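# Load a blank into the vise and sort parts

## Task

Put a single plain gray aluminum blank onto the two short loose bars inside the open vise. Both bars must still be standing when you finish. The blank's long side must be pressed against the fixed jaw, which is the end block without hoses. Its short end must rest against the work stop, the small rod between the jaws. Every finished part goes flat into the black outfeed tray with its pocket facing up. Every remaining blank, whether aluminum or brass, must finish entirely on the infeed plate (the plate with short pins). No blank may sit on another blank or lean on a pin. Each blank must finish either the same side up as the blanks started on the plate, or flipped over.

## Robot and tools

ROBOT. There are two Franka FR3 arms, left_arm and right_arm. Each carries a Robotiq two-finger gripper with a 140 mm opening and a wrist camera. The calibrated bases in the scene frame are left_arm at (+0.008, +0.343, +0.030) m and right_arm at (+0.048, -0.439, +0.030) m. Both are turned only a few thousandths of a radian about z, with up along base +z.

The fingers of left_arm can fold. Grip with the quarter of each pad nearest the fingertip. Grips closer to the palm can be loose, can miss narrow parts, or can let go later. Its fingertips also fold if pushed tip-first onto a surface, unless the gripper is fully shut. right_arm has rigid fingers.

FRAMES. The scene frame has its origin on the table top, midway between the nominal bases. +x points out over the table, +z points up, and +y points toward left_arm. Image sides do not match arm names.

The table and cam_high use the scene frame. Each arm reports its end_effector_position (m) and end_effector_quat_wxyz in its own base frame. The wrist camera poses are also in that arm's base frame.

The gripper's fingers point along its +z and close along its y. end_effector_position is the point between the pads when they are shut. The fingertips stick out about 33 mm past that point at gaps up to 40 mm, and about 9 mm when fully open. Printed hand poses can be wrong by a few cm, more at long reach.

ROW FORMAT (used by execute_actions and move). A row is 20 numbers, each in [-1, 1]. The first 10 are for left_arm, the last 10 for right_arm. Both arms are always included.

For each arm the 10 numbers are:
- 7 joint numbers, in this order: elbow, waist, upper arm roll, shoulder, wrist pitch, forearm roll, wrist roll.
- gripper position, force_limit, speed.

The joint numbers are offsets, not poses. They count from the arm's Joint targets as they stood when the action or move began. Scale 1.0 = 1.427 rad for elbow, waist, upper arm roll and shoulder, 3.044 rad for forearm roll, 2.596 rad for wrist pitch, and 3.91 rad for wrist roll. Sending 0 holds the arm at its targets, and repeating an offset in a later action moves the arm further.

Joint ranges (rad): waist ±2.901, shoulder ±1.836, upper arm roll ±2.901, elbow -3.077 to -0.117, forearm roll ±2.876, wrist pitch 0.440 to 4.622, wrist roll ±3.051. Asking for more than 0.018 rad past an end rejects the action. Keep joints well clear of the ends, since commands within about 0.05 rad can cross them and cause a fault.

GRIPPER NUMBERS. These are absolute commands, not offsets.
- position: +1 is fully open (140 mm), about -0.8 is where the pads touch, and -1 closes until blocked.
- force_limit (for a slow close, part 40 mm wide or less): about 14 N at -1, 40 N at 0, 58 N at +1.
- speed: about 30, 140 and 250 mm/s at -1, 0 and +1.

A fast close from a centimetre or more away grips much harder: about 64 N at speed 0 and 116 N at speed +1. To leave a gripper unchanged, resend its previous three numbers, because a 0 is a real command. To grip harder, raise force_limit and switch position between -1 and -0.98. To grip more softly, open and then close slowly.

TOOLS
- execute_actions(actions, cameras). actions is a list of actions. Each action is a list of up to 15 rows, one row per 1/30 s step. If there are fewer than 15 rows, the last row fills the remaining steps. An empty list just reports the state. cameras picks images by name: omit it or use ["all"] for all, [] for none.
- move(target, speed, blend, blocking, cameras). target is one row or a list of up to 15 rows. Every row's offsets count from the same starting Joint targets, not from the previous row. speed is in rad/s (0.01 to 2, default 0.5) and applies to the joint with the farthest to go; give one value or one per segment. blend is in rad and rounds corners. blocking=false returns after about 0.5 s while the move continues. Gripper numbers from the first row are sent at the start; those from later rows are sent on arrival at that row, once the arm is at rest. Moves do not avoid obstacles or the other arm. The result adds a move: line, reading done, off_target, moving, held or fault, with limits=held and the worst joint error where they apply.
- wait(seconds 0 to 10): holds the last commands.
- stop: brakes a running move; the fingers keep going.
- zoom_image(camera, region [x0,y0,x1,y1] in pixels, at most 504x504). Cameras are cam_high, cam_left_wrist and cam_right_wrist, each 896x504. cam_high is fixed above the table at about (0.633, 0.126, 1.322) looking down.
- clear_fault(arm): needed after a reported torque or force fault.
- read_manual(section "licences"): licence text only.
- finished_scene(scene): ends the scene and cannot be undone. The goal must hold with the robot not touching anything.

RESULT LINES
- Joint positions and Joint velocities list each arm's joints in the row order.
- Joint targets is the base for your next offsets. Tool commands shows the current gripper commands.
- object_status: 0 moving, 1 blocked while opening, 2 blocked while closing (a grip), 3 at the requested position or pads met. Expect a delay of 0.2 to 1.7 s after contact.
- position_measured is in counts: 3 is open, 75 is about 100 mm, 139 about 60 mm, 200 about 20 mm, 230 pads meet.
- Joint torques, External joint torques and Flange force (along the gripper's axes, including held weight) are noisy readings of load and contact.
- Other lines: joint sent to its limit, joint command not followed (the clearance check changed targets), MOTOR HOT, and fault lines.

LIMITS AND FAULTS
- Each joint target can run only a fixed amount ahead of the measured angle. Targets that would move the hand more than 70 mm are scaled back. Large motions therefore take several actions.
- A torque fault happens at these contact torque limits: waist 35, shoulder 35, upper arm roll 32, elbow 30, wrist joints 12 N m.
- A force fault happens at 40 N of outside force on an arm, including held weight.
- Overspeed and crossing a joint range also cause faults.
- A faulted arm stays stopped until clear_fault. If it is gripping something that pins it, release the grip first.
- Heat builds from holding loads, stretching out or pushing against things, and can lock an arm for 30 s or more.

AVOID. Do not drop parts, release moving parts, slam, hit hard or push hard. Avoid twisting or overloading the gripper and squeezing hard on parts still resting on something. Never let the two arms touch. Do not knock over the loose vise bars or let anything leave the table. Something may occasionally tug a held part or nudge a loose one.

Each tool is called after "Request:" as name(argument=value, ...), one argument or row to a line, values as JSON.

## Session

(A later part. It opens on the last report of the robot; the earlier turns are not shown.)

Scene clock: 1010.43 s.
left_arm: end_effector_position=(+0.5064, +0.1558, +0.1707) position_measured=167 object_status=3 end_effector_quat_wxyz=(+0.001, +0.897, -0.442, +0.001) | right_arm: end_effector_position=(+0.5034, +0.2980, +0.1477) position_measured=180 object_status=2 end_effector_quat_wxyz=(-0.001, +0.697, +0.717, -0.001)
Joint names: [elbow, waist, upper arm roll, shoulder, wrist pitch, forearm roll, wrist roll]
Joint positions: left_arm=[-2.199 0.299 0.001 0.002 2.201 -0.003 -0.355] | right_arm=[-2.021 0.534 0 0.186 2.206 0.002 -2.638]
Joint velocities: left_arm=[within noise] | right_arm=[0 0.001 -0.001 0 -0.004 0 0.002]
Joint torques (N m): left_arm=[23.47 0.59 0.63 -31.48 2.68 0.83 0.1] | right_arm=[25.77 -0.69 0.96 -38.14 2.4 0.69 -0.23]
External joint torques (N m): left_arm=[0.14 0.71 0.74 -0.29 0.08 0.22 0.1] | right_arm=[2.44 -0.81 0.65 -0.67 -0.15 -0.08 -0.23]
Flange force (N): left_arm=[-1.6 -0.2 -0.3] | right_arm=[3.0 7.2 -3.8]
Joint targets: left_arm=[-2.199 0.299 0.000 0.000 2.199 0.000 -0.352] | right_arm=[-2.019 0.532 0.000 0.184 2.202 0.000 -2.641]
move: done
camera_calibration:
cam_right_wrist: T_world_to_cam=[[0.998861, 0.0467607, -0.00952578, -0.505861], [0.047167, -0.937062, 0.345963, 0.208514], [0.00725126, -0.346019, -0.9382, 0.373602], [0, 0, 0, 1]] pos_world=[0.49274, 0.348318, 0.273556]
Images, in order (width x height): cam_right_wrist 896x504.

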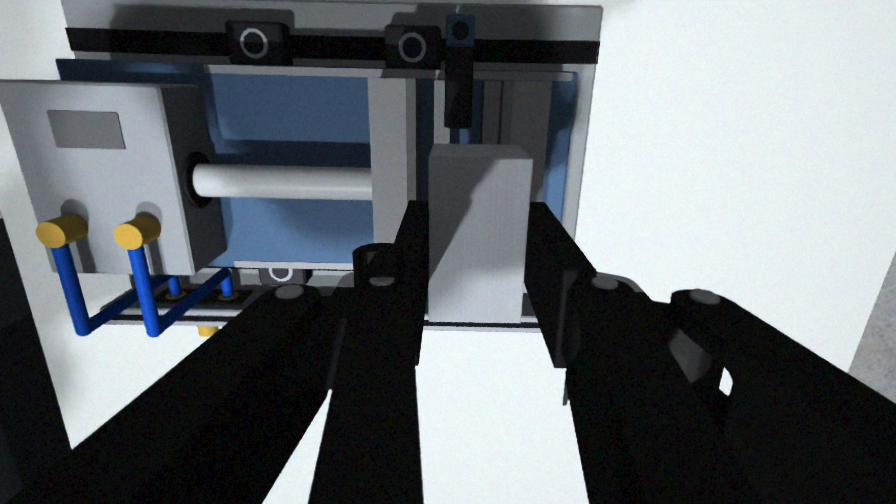

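Request:
move(
  target=[0,0,0,0,0,0,0,-0.3,-0.05,-1,-0.0859,0.036,0,-0.1251,-0.0212,0,0.0131,-1,-0.05,-1],
  speed=0.3,
  cameras=["cam_right_wrist"],
)

Scene clock: 1076.97 s.
left_arm: end_effector_position=(+0.5064, +0.1558, +0.1707) position_measured=167 object_status=3 end_effector_quat_wxyz=(+0.001, +0.897, -0.442, +0.001) | right_arm: end_effector_position=(+0.4510, +0.2971, +0.1890) position_measured=180 object_status=2 end_effector_quat_wxyz=(-0.001, +0.695, +0.719, +0.001)
Joint names: [elbow, waist, upper arm roll, shoulder, wrist pitch, forearm roll, wrist roll]
Joint positions: left_arm=[-2.199 0.299 0.001 0.002 2.201 -0.003 -0.355] | right_arm=[-2.141 0.582 0 0.008 2.15 0.002 -2.595]
Joint velocities: left_arm=[within noise] | right_arm=[0 0 0.002 -0.001 0 0 0.005]
Joint torques (N m): left_arm=[23.44 0.59 0.69 -31.5 2.67 0.83 0.07] | right_arm=[25.85 0.07 0.71 -32.71 2.41 0.71 0.07]
External joint torques (N m): left_arm=[0.08 0.53 0.63 -0.25 0.07 0.22 0.07] | right_arm=[2.05 0.11 0.74 -0.78 -0.17 -0.09 0.07]
Flange force (N): left_arm=[-1.3 0.0 -0.2] | right_arm=[3.5 3.9 -4.1]
Joint targets: left_arm=[-2.199 0.299 0.000 0.000 2.199 0.000 -0.352] | right_arm=[-2.141 0.584 0.000 0.006 2.147 0.000 -2.590]
move: done
camera_calibration:
cam_right_wrist: T_world_to_cam=[[0.998641, 0.0515802, -0.00748603, -0.454828], [0.0509953, -0.937266, 0.344866, 0.194379], [0.0107718, -0.344779, -0.938622, 0.410492], [0, 0, 0, 1]] pos_world=[0.439876, 0.347174, 0.314857]
Images, in order (width x height): cam_right_wrist 896x504.

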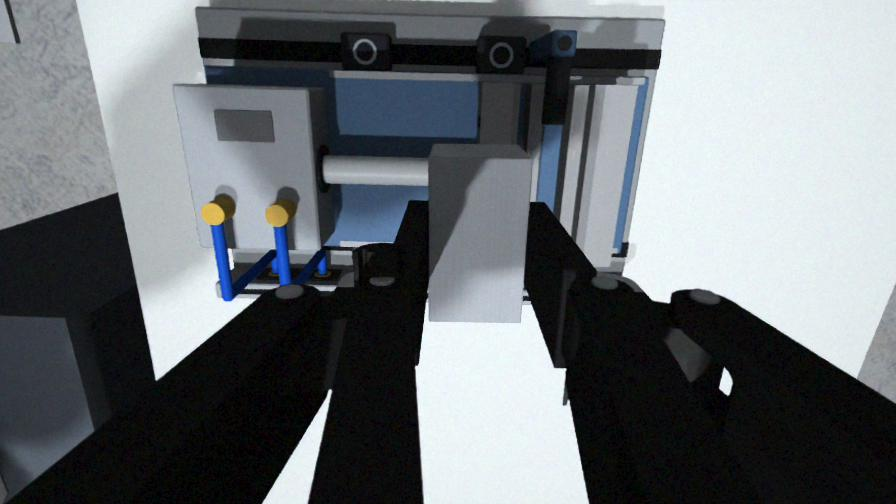

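Request:
zoom_image(
  camera="cam_right_wrist",
  region=[520, 50, 660, 170],
)

Request:
zoom_image(
  camera="cam_right_wrist",
  region=[530, 170, 660, 290],
)

Scaled by 3.600 from the camera's 896x504 image, which has a finer 1280x720 frame.

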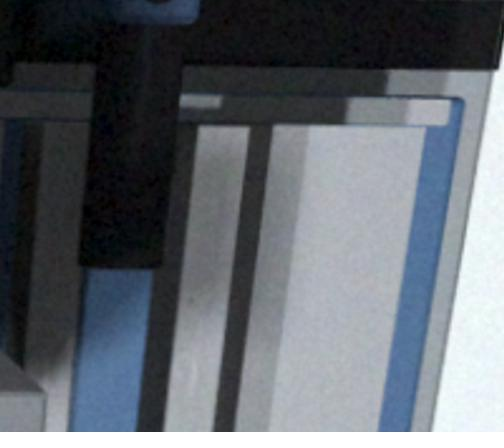

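Scaled by 3.877 from the camera's 896x504 image, which has a finer 1280x720 frame.

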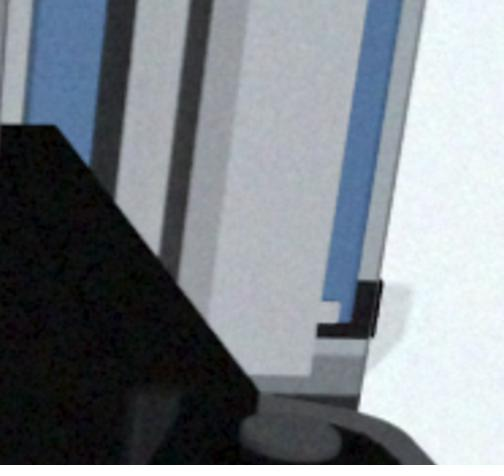

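Request:
move(
  target=[
    [0,0,0,0,0,0,0,-0.3,-0.05,-1,0.0735,-0.0336,0,0.1157,0.0232,0,-0.0122,-1,-0.05,-1],
    [0,0,0,0,0,0,0,-0.3,-0.05,-1,0.0493,-0.0336,0,0.1525,0.0567,0,-0.0122,-1,-0.05,-1],
  ],
  speed=[0.3, 0.1],
  cameras=["cam_right_wrist"],
)

Scene clock: 1171.67 s.
left_arm: end_effector_position=(+0.5064, +0.1558, +0.1707) position_measured=167 object_status=3 end_effector_quat_wxyz=(+0.001, +0.897, -0.442, +0.001) | right_arm: end_effector_position=(+0.4971, +0.2962, +0.1108) position_measured=180 object_status=2 end_effector_quat_wxyz=(-0.002, +0.697, +0.717, -0.003)
Joint names: [elbow, waist, upper arm roll, shoulder, wrist pitch, forearm roll, wrist roll]
Joint positions: left_arm=[-2.199 0.299 0.001 0.002 2.201 -0.003 -0.355] | right_arm=[-2.071 0.537 0 0.224 2.288 0.002 -2.635]
Joint velocities: left_arm=[within noise] | right_arm=[0 0.001 0 -0.001 0.006 0 -0.001]
Joint torques (N m): left_arm=[23.43 0.56 0.65 -31.47 2.67 0.85 0.11] | right_arm=[24.72 -0.73 1.01 -38.42 2.95 0.64 -0.2]
External joint torques (N m): left_arm=[0.2 0.58 0.67 -0.43 0.1 0.24 0.11] | right_arm=[2.02 -0.85 0.66 -0.27 0.39 -0.08 -0.2]
Flange force (N): left_arm=[-1.5 0.1 -0.6] | right_arm=[2.5 6.2 -1.1]
Joint targets: left_arm=[-2.199 0.299 0.000 0.000 2.199 0.000 -0.352] | right_arm=[-2.071 0.536 0.000 0.223 2.294 0.000 -2.638]
move: done
camera_calibration:
cam_right_wrist: T_world_to_cam=[[0.998832, 0.046067, -0.01456, -0.499083], [0.0482519, -0.936011, 0.348647, 0.218752], [0.0024328, -0.348942, -0.937141, 0.341539], [0, 0, 0, 1]] pos_world=[0.487114, 0.346923, 0.236537]
Images, in order (width x height): cam_right_wrist 896x504.

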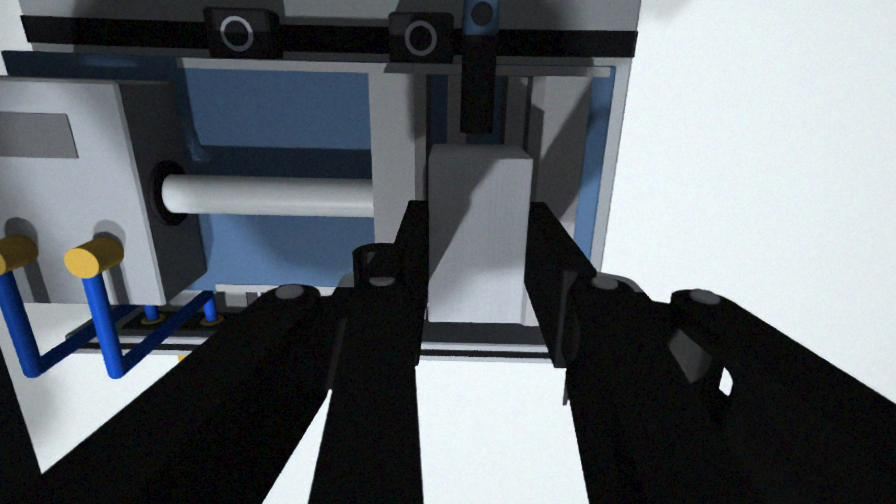

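Request:
execute_actions(
  actions=[
    [[0,0,0,0,0,0,0,-0.3,-0.05,-1,-0.0007,0,0,0.0016,0.0013,0,0,-1,-0.05,-1]],
    [[0,0,0,0,0,0,0,-0.3,-0.05,-1,-0.0007,0,0,0.0016,0.0013,0,0,-1,-0.05,-1]],
    [[0,0,0,0,0,0,0,-0.3,-0.05,-1,0.0023,-0.0006,0,0.0016,-0.0004,0,-0.0002,-1,-0.05,-1]],
    [[0,0,0,0,0,0,0,-0.3,-0.05,-1,0.0023,-0.0006,0,0.0016,-0.0004,0,-0.0002,-1,-0.05,-1]],
    [[0,0,0,0,0,0,0,-0.3,-0.05,-1,0.0023,-0.0006,0,0.0016,-0.0004,0,-0.0002,-1,-0.05,-1]],
  ],
  cameras=[],
)

Scene clock: 1178.73 s.
left_arm: end_effector_position=(+0.5064, +0.1557, +0.1707) position_measured=167 object_status=3 end_effector_quat_wxyz=(+0.001, +0.897, -0.442, +0.001) | right_arm: end_effector_position=(+0.4997, +0.2963, +0.1072) position_measured=180 object_status=2 end_effector_quat_wxyz=(-0.001, +0.697, +0.717, -0.003)
Joint names: [elbow, waist, upper arm roll, shoulder, wrist pitch, forearm roll, wrist roll]
Joint positions: left_arm=[-2.199 0.299 0.001 0.002 2.201 -0.003 -0.355] | right_arm=[-2.066 0.535 0 0.235 2.295 0.002 -2.637]
Joint velocities: within noise
Joint torques (N m): left_arm=[23.5 0.59 0.64 -31.44 2.67 0.83 0.08] | right_arm=[25.5 -0.94 0.71 -38.29 3.07 0.63 -0.23]
External joint torques (N m): left_arm=[0.17 0.61 0.66 -0.27 0.07 0.22 0.08] | right_arm=[2.87 -0.77 0.62 0.12 0.49 -0.09 -0.23]
External joint torques at the end of the 1st action: left_arm=[0.14 0.55 0.64 -0.37 0.09 0.22 0.11] | right_arm=[2.02 -0.59 0.79 -0.03 0.38 -0.08 -0.23]
External joint torques at the end of the 2nd action: left_arm=[0.12 0.53 0.58 -0.23 0.09 0.22 0.1] | right_arm=[1.86 -0.59 0.76 0.05 0.44 -0.08 -0.18]
External joint torques at the end of the 3rd action: left_arm=[0.12 0.67 0.7 -0.21 0.09 0.2 0.1] | right_arm=[2.46 -0.75 0.78 0.07 0.27 -0.06 -0.21]
External joint torques at the end of the 4th action: left_arm=[0.1 0.53 0.58 -0.19 0.09 0.24 0.13] | right_arm=[2.73 -0.73 0.72 -0.04 0.11 -0.08 -0.29]
Flange force (N): left_arm=[-1.3 -0.3 -0.4] | right_arm=[4.5 9.9 -0.9]
Flange force at the end of the 1st action (N): left_arm=[-1.5 0.1 -0.4] | right_arm=[3.0 6.6 -0.7]
Flange force at the end of the 2nd action (N): left_arm=[-1.3 -0.2 -0.2] | right_arm=[2.9 6.2 -0.3]
Flange force at the end of the 3rd action (N): left_arm=[-1.5 -0.3 -0.2] | right_arm=[3.9 8.5 -1.1]
Flange force at the end of the 4th action (N): left_arm=[-1.3 -0.2 -0.1] | right_arm=[4.2 9.4 -1.9]
Joint targets: left_arm=[-2.199 0.299 0.000 0.000 2.199 0.000 -0.352] | right_arm=[-2.063 0.533 0.000 0.235 2.298 0.000 -2.640]
Step readings (joint positions of left_arm | right_arm; steps 1 to 15: 1st action; 16 to 30: 2nd action; 31 to 45: 3rd action; 46 to 60: 4th action; 61 to 75: 5th action):
0: [-2.199 0.299 0.001 0.002 2.201 -0.003 -0.355] | [-2.071 0.537 0.000 0.224 2.289 0.002 -2.635]
1: [-2.199 0.299 0.001 0.002 2.201 -0.003 -0.355] | [-2.071 0.537 0.000 0.224 2.289 0.002 -2.635]
2: [-2.199 0.299 0.001 0.002 2.201 -0.003 -0.355] | [-2.071 0.537 0.000 0.225 2.290 0.002 -2.635]
4: [-2.199 0.299 0.001 0.002 2.201 -0.003 -0.355] | [-2.071 0.537 0.000 0.225 2.291 0.002 -2.635]
8: [-2.199 0.299 0.001 0.002 2.201 -0.003 -0.355] | [-2.071 0.537 0.000 0.226 2.291 0.002 -2.635]
15: [-2.199 0.299 0.001 0.002 2.201 -0.003 -0.355] | [-2.072 0.537 0.000 0.226 2.292 0.002 -2.635]
16: [-2.199 0.299 0.001 0.002 2.201 -0.003 -0.355] | [-2.072 0.537 0.000 0.226 2.292 0.002 -2.635]
17: [-2.199 0.299 0.001 0.002 2.201 -0.003 -0.355] | [-2.072 0.537 0.000 0.226 2.293 0.002 -2.635]
19: [-2.199 0.299 0.001 0.002 2.201 -0.003 -0.355] | [-2.072 0.537 0.000 0.227 2.294 0.002 -2.635]
23: [-2.199 0.299 0.001 0.002 2.201 -0.003 -0.355] | [-2.072 0.537 0.000 0.228 2.295 0.002 -2.635]
30: [-2.199 0.299 0.001 0.002 2.201 -0.003 -0.355] | [-2.073 0.537 0.000 0.228 2.295 0.002 -2.635]
31: [-2.199 0.299 0.001 0.002 2.201 -0.003 -0.355] | [-2.073 0.537 0.000 0.228 2.295 0.002 -2.635]
32: [-2.199 0.299 0.001 0.002 2.201 -0.003 -0.355] | [-2.072 0.537 0.000 0.229 2.295 0.002 -2.635]
34: [-2.199 0.299 0.001 0.002 2.201 -0.003 -0.355] | [-2.072 0.537 0.000 0.230 2.295 0.002 -2.635]
38: [-2.199 0.299 0.001 0.002 2.201 -0.003 -0.355] | [-2.072 0.536 0.000 0.231 2.295 0.002 -2.635]
45: [-2.199 0.299 0.001 0.002 2.201 -0.003 -0.355] | [-2.072 0.536 0.000 0.231 2.295 0.002 -2.635]
46: [-2.199 0.299 0.001 0.002 2.201 -0.003 -0.355] | [-2.072 0.536 0.000 0.231 2.295 0.002 -2.635]
47: [-2.199 0.299 0.001 0.002 2.201 -0.003 -0.355] | [-2.071 0.536 0.000 0.231 2.295 0.002 -2.636]
49: [-2.199 0.299 0.001 0.002 2.201 -0.003 -0.355] | [-2.070 0.536 0.000 0.232 2.295 0.002 -2.636]
53: [-2.199 0.299 0.001 0.002 2.201 -0.003 -0.355] | [-2.069 0.536 0.000 0.233 2.295 0.002 -2.636]
60: [-2.199 0.299 0.001 0.002 2.201 -0.003 -0.355] | [-2.069 0.536 0.000 0.233 2.295 0.002 -2.636]
61: [-2.199 0.299 0.001 0.002 2.201 -0.003 -0.355] | [-2.069 0.536 0.000 0.233 2.295 0.002 -2.636]
62: [-2.199 0.299 0.001 0.002 2.201 -0.003 -0.355] | [-2.068 0.535 0.000 0.234 2.295 0.002 -2.636]
64: [-2.199 0.299 0.001 0.002 2.201 -0.003 -0.355] | [-2.067 0.535 0.000 0.234 2.295 0.002 -2.636]
68: [-2.199 0.299 0.001 0.002 2.201 -0.003 -0.355] | [-2.066 0.535 0.000 0.235 2.295 0.002 -2.637]
75: [-2.199 0.299 0.001 0.002 2.201 -0.003 -0.355] | [-2.066 0.535 0.000 0.235 2.295 0.002 -2.637]
No camera images: "cameras" was empty.

Request:
execute_actions(
  actions=[
    [[0,0,0,0,0,0,0,-0.3,-0.05,-1,0.0023,-0.0006,0,0.0016,-0.0004,0,-0.0002,-1,-0.05,-1]],
    [[0,0,0,0,0,0,0,-0.3,-0.05,-1,0.0023,-0.0006,0,0.0016,-0.0004,0,-0.0002,-1,-0.05,-1]],
  ],
  cameras=["cam_right_wrist"],
)

Scene clock: 1182.30 s.
left_arm: end_effector_position=(+0.5064, +0.1557, +0.1707) position_measured=167 object_status=3 end_effector_quat_wxyz=(+0.001, +0.897, -0.442, +0.001) | right_arm: end_effector_position=(+0.4998, +0.2963, +0.1061) position_measured=180 object_status=2 end_effector_quat_wxyz=(-0.002, +0.697, +0.717, -0.005)
Joint names: [elbow, waist, upper arm roll, shoulder, wrist pitch, forearm roll, wrist roll]
Joint positions: left_arm=[-2.199 0.299 0.001 0.002 2.201 -0.003 -0.355] | right_arm=[-2.061 0.535 0 0.24 2.291 0.002 -2.637]
Joint velocities: within noise
Joint torques (N m): left_arm=[23.46 0.56 0.68 -31.49 2.69 0.83 0.08] | right_arm=[26.43 -1.78 0.25 -38.6 3.43 0.28 -0.35]
External joint torques (N m): left_arm=[0.1 0.46 0.58 -0.22 0.09 0.21 0.08] | right_arm=[3.74 -1.83 -0.06 0.05 0.86 -0.43 -0.34]
External joint torques at the end of the 1st action: left_arm=[0.12 0.7 0.78 -0.28 0.08 0.21 0.1] | right_arm=[3.55 -1.29 0.26 -0.04 0.64 -0.31 -0.32]
Flange force (N): left_arm=[-1.2 -0.1 -0.2] | right_arm=[4.3 13.1 -0.8]
Flange force at the end of the 1st action (N): left_arm=[-1.6 -0.1 -0.3] | right_arm=[4.6 12.1 -1.3]
Joint targets: left_arm=[-2.199 0.299 0.000 0.000 2.199 0.000 -0.352] | right_arm=[-2.056 0.531 0.000 0.239 2.296 0.000 -2.642]
Step readings (joint positions of left_arm | right_arm; steps 1 to 15: 1st action; 16 to 30: 2nd action):
0: [-2.199 0.299 0.001 0.002 2.201 -0.003 -0.355] | [-2.066 0.535 0.000 0.235 2.295 0.002 -2.637]
1: [-2.199 0.299 0.001 0.002 2.201 -0.003 -0.355] | [-2.066 0.535 0.000 0.235 2.295 0.002 -2.637]
2: [-2.199 0.299 0.001 0.002 2.201 -0.003 -0.355] | [-2.066 0.535 0.000 0.236 2.295 0.002 -2.637]
4: [-2.199 0.299 0.001 0.002 2.201 -0.003 -0.355] | [-2.065 0.535 0.000 0.237 2.294 0.002 -2.637]
8: [-2.199 0.299 0.001 0.002 2.201 -0.003 -0.355] | [-2.064 0.535 0.000 0.238 2.294 0.002 -2.637]
15: [-2.199 0.299 0.001 0.002 2.201 -0.003 -0.355] | [-2.064 0.535 0.000 0.238 2.294 0.002 -2.637]
16: [-2.199 0.299 0.001 0.002 2.201 -0.003 -0.355] | [-2.064 0.535 0.000 0.238 2.294 0.002 -2.637]
17: [-2.199 0.299 0.001 0.002 2.201 -0.003 -0.355] | [-2.063 0.535 0.000 0.238 2.293 0.002 -2.637]
19: [-2.199 0.299 0.001 0.002 2.201 -0.003 -0.355] | [-2.062 0.535 0.000 0.239 2.292 0.002 -2.637]
23: [-2.199 0.299 0.001 0.002 2.201 -0.003 -0.355] | [-2.062 0.535 0.000 0.240 2.292 0.002 -2.637]
30: [-2.199 0.299 0.001 0.002 2.201 -0.003 -0.355] | [-2.061 0.535 0.000 0.240 2.291 0.002 -2.637]
camera_calibration:
cam_right_wrist: T_world_to_cam=[[0.998805, 0.0457907, -0.0170772, -0.501531], [0.0488715, -0.935542, 0.349818, 0.219779], [0.0000419974, -0.350235, -0.936662, 0.338679], [0, 0, 0, 1]] pos_world=[0.490176, 0.347195, 0.23178]
Images, in order (width x height): cam_right_wrist 896x504.

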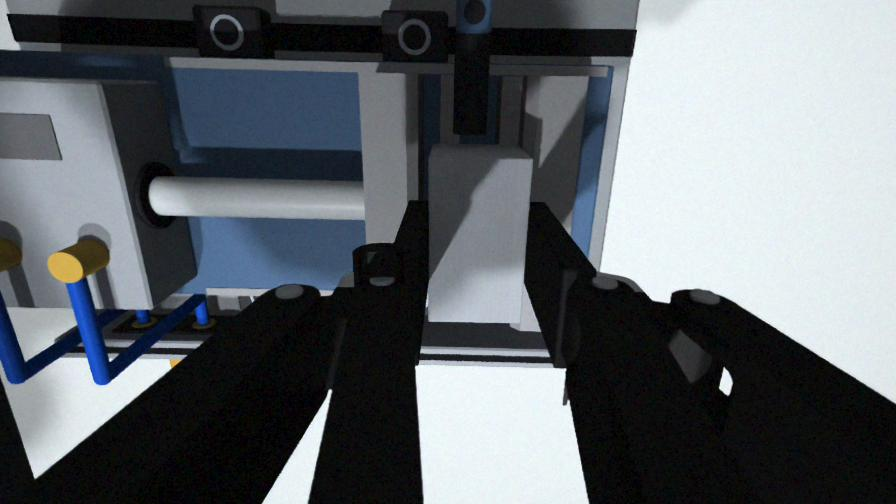

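Request:
execute_actions(
  actions=[
    [[0,0,0,0,0,0,0,-0.3,-0.05,-1,0.0005,0,0,-0.0011,-0.0009,0,0,-1,-0.05,-1]],
    [[0,0,0,0,0,0,0,-0.3,-0.05,-1,0.0014,0.001,0,0.0009,-0.0002,0,0.0004,-1,-0.05,-1]],
    [[0,0,0,0,0,0,0,-0.3,-0.05,-1,0.0014,0.001,0,0.0009,-0.0002,0,0.0004,-1,-0.05,-1]],
    [[0,0,0,0,0,0,0,-0.3,-0.05,-1,0.0014,0.001,0,0.0009,-0.0002,0,0.0004,-1,-0.05,-1]],
  ],
  cameras=["cam_right_wrist"],
)

Scene clock: 1187.93 s.
left_arm: end_effector_position=(+0.5064, +0.1557, +0.1707) position_measured=167 object_status=3 end_effector_quat_wxyz=(+0.001, +0.897, -0.442, +0.001) | right_arm: end_effector_position=(+0.5000, +0.2965, +0.1061) position_measured=180 object_status=2 end_effector_quat_wxyz=(-0.003, +0.697, +0.717, -0.007)
Joint names: [elbow, waist, upper arm roll, shoulder, wrist pitch, forearm roll, wrist roll]
Joint positions: left_arm=[-2.199 0.299 0.001 0.002 2.201 -0.003 -0.355] | right_arm=[-2.056 0.535 0 0.243 2.285 0.002 -2.637]
Joint velocities: within noise
Joint torques (N m): left_arm=[23.46 0.6 0.68 -31.44 2.68 0.83 0.11] | right_arm=[27.21 -0.2 0.73 -39.29 3.75 0.51 -0.04]
External joint torques (N m): left_arm=[0.19 0.66 0.73 -0.34 0.09 0.22 0.11] | right_arm=[4.64 -0.28 0.41 -0.7 1.2 -0.2 -0.04]
External joint torques at the end of the 1st action: left_arm=[0.32 0.64 0.71 -0.54 0.11 0.22 0.07] | right_arm=[4.12 -1.74 -0.05 -1.16 0.63 -0.41 -0.31]
External joint torques at the end of the 2nd action: left_arm=[0.06 0.52 0.66 -0.21 0.06 0.22 0.08] | right_arm=[4.27 -1.1 -0.01 -0.77 0.82 -0.39 -0.22]
External joint torques at the end of the 3rd action: left_arm=[0.02 0.58 0.65 -0.19 0.08 0.21 0.07] | right_arm=[4.49 -1.21 -0.18 -0.8 1.03 -0.41 -0.11]
Flange force (N): left_arm=[-1.6 -0.2 -0.4] | right_arm=[7.0 12.9 -1.9]
Flange force at the end of the 1st action (N): left_arm=[-1.5 0.0 -0.8] | right_arm=[3.7 11.8 -3.5]
Flange force at the end of the 2nd action (N): left_arm=[-1.3 0.0 -0.2] | right_arm=[5.1 12.6 -2.6]
Flange force at the end of the 3rd action (N): left_arm=[-1.4 0.0 -0.1] | right_arm=[5.4 13.0 -2.3]
Joint targets: left_arm=[-2.199 0.299 0.000 0.000 2.199 0.000 -0.352] | right_arm=[-2.050 0.536 0.000 0.242 2.292 0.000 -2.637]
Step readings (joint positions of left_arm | right_arm; steps 1 to 15: 1st action; 16 to 30: 2nd action; 31 to 45: 3rd action; 46 to 60: 4th action):
0: [-2.199 0.299 0.001 0.002 2.201 -0.003 -0.355] | [-2.061 0.534 0.000 0.240 2.291 0.002 -2.637]
1: [-2.199 0.299 0.001 0.002 2.201 -0.003 -0.355] | [-2.061 0.534 0.000 0.240 2.291 0.002 -2.637]
2: [-2.199 0.299 0.001 0.002 2.201 -0.003 -0.355] | [-2.061 0.534 0.000 0.240 2.291 0.002 -2.637]
4: [-2.199 0.299 0.001 0.002 2.201 -0.003 -0.355] | [-2.061 0.534 0.000 0.240 2.291 0.002 -2.637]
8: [-2.199 0.299 0.001 0.002 2.201 -0.003 -0.355] | [-2.061 0.534 0.000 0.240 2.291 0.002 -2.637]
15: [-2.199 0.299 0.001 0.002 2.201 -0.003 -0.355] | [-2.061 0.534 0.000 0.240 2.291 0.002 -2.637]
16: [-2.199 0.299 0.001 0.002 2.201 -0.003 -0.355] | [-2.061 0.534 0.000 0.240 2.290 0.002 -2.637]
17: [-2.199 0.299 0.001 0.002 2.201 -0.003 -0.355] | [-2.060 0.534 0.000 0.240 2.290 0.002 -2.637]
19: [-2.199 0.299 0.001 0.002 2.201 -0.003 -0.355] | [-2.060 0.534 0.000 0.241 2.289 0.002 -2.637]
23: [-2.199 0.299 0.001 0.002 2.201 -0.003 -0.355] | [-2.060 0.534 0.000 0.241 2.289 0.002 -2.637]
30: [-2.199 0.299 0.001 0.002 2.201 -0.003 -0.355] | [-2.059 0.534 0.000 0.241 2.289 0.002 -2.637]
31: [-2.199 0.299 0.001 0.002 2.201 -0.003 -0.355] | [-2.059 0.534 0.000 0.241 2.289 0.002 -2.637]
32: [-2.199 0.299 0.001 0.002 2.201 -0.003 -0.355] | [-2.059 0.534 0.000 0.241 2.288 0.002 -2.637]
34: [-2.199 0.299 0.001 0.002 2.201 -0.003 -0.355] | [-2.058 0.534 0.000 0.242 2.288 0.002 -2.637]
38: [-2.199 0.299 0.001 0.002 2.201 -0.003 -0.355] | [-2.058 0.534 0.000 0.242 2.287 0.002 -2.637]
45: [-2.199 0.299 0.001 0.002 2.201 -0.003 -0.355] | [-2.058 0.534 0.000 0.242 2.287 0.002 -2.637]
46: [-2.199 0.299 0.001 0.002 2.201 -0.003 -0.355] | [-2.057 0.534 0.000 0.242 2.287 0.002 -2.637]
47: [-2.199 0.299 0.001 0.002 2.201 -0.003 -0.355] | [-2.057 0.534 0.000 0.243 2.286 0.002 -2.637]
49: [-2.199 0.299 0.001 0.002 2.201 -0.003 -0.355] | [-2.056 0.535 0.000 0.243 2.286 0.002 -2.637]
53: [-2.199 0.299 0.001 0.002 2.201 -0.003 -0.355] | [-2.056 0.535 0.000 0.243 2.285 0.002 -2.637]
60: [-2.199 0.299 0.001 0.002 2.201 -0.003 -0.355] | [-2.056 0.535 0.000 0.243 2.285 0.002 -2.637]
camera_calibration:
cam_right_wrist: T_world_to_cam=[[0.998715, 0.046366, -0.0204614, -0.501431], [0.0506009, -0.934844, 0.351436, 0.218644], [-0.00283357, -0.352019, -0.935988, 0.340622], [0, 0, 0, 1]] pos_world=[0.490689, 0.347553, 0.231719]
Images, in order (width x height): cam_right_wrist 896x504.

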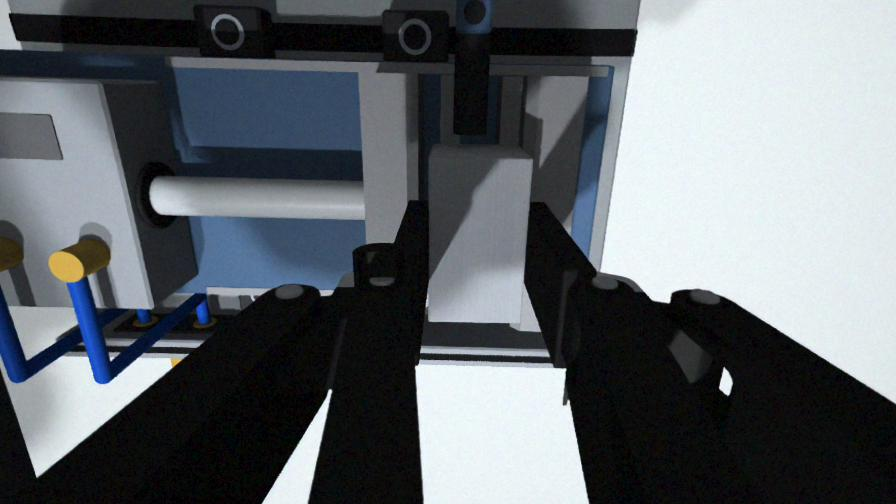

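Request:
execute_actions(
  actions=[
    [[0,0,0,0,0,0,0,-0.3,-0.05,-1,0.001,0.0018,0,0.0006,-0.0001,0,0.0007,-1,-0.05,-1]],
    [[0,0,0,0,0,0,0,-0.3,-0.05,-1,0.001,0.0018,0,0.0006,-0.0001,0,0.0007,-1,-0.05,-1]],
    [[0,0,0,0,0,0,0,-0.3,-0.05,-1,0.0014,0.001,0,0.0009,-0.0002,0,0.0004,-1,-0.05,-1]],
  ],
  cameras=["cam_right_wrist"],
)

Scene clock: 1194.10 s.
left_arm: end_effector_position=(+0.5064, +0.1557, +0.1707) position_measured=167 object_status=3 end_effector_quat_wxyz=(+0.001, +0.897, -0.442, +0.001) | right_arm: end_effector_position=(+0.4997, +0.3006, +0.1066) position_measured=180 object_status=2 end_effector_quat_wxyz=(-0.002, +0.697, +0.718, -0.006)
Joint names: [elbow, waist, upper arm roll, shoulder, wrist pitch, forearm roll, wrist roll]
Joint positions: left_arm=[-2.199 0.299 0.001 0.002 2.201 -0.003 -0.355] | right_arm=[-2.05 0.541 0 0.246 2.285 0.002 -2.632]
Joint velocities: within noise
Joint torques (N m): left_arm=[23.49 0.56 0.67 -31.44 2.69 0.83 0.11] | right_arm=[26.89 -0.06 0.82 -39.35 3.67 0.57 0.03]
External joint torques (N m): left_arm=[0.27 0.58 0.69 -0.45 0.1 0.22 0.11] | right_arm=[4.25 0.05 0.65 -0.62 1.12 -0.15 0.03]
External joint torques at the end of the 1st action: left_arm=[0.12 0.42 0.54 -0.28 0.09 0.22 0.11] | right_arm=[4.3 -0.11 0.57 -0.82 1.2 -0.16 0.06]
External joint torques at the end of the 2nd action: left_arm=[0.25 0.6 0.7 -0.28 0.1 0.22 0.09] | right_arm=[4.21 -0.07 0.64 -0.68 1.06 -0.13 0.03]
Flange force (N): left_arm=[-1.5 -0.1 -0.6] | right_arm=[7.1 11.5 -1.7]
Flange force at the end of the 1st action (N): left_arm=[-1.2 0.0 -0.3] | right_arm=[6.7 11.2 -1.8]
Flange force at the end of the 2nd action (N): left_arm=[-1.3 -0.5 -0.4] | right_arm=[6.8 11.3 -1.9]
Joint targets: left_arm=[-2.199 0.299 0.000 0.000 2.199 0.000 -0.352] | right_arm=[-2.045 0.542 0.000 0.245 2.291 0.000 -2.630]
Step readings (joint positions of left_arm | right_arm; steps 1 to 15: 1st action; 16 to 30: 2nd action; 31 to 45: 3rd action):
0: [-2.199 0.299 0.001 0.002 2.201 -0.003 -0.355] | [-2.055 0.535 0.000 0.243 2.285 0.002 -2.637]
1: [-2.199 0.299 0.001 0.002 2.201 -0.003 -0.355] | [-2.055 0.535 0.000 0.243 2.285 0.002 -2.637]
2: [-2.199 0.299 0.001 0.002 2.201 -0.003 -0.355] | [-2.055 0.535 0.000 0.244 2.285 0.002 -2.637]
4: [-2.199 0.299 0.001 0.002 2.201 -0.003 -0.355] | [-2.054 0.536 0.000 0.244 2.285 0.002 -2.637]
8: [-2.199 0.299 0.001 0.002 2.201 -0.003 -0.355] | [-2.054 0.537 0.000 0.244 2.285 0.002 -2.637]
15: [-2.199 0.299 0.001 0.002 2.201 -0.003 -0.355] | [-2.054 0.537 0.000 0.244 2.285 0.002 -2.636]
16: [-2.199 0.299 0.001 0.002 2.201 -0.003 -0.355] | [-2.054 0.537 0.000 0.244 2.285 0.002 -2.636]
17: [-2.199 0.299 0.001 0.002 2.201 -0.003 -0.355] | [-2.053 0.537 0.000 0.244 2.285 0.002 -2.636]
19: [-2.199 0.299 0.001 0.002 2.201 -0.003 -0.355] | [-2.053 0.539 0.000 0.245 2.285 0.002 -2.635]
23: [-2.199 0.299 0.001 0.002 2.201 -0.003 -0.355] | [-2.052 0.539 0.000 0.245 2.285 0.002 -2.635]
30: [-2.199 0.299 0.001 0.002 2.201 -0.003 -0.355] | [-2.052 0.539 0.000 0.245 2.285 0.002 -2.634]
31: [-2.199 0.299 0.001 0.002 2.201 -0.003 -0.355] | [-2.052 0.539 0.000 0.245 2.285 0.002 -2.634]
32: [-2.199 0.299 0.001 0.002 2.201 -0.003 -0.355] | [-2.052 0.540 0.000 0.245 2.285 0.002 -2.633]
34: [-2.199 0.299 0.001 0.002 2.201 -0.003 -0.355] | [-2.051 0.540 0.000 0.246 2.285 0.002 -2.633]
38: [-2.199 0.299 0.001 0.002 2.201 -0.003 -0.355] | [-2.051 0.541 0.000 0.246 2.285 0.002 -2.633]
45: [-2.199 0.299 0.001 0.002 2.201 -0.003 -0.355] | [-2.051 0.541 0.000 0.246 2.285 0.002 -2.632]
camera_calibration:
cam_right_wrist: T_world_to_cam=[[0.998723, 0.0468928, -0.0187764, -0.5017], [0.0504999, -0.935132, 0.350683, 0.222568], [-0.00111389, -0.351183, -0.936306, 0.341451], [0, 0, 0, 1]] pos_world=[0.490201, 0.351568, 0.232232]
Images, in order (width x height): cam_right_wrist 896x504.

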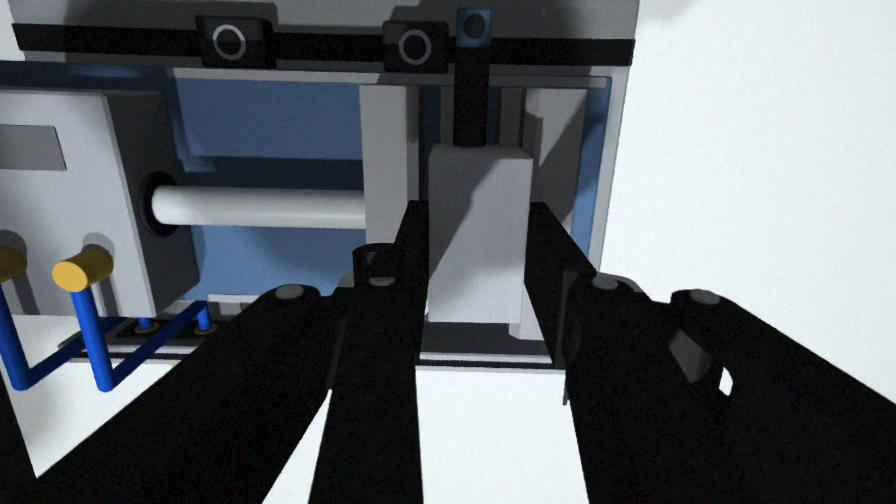

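Request:
zoom_image(
  camera="cam_right_wrist",
  region=[430, 110, 540, 170],
)

Scaled by 4.582 from the camera's 896x504 image, which has a finer 1280x720 frame.

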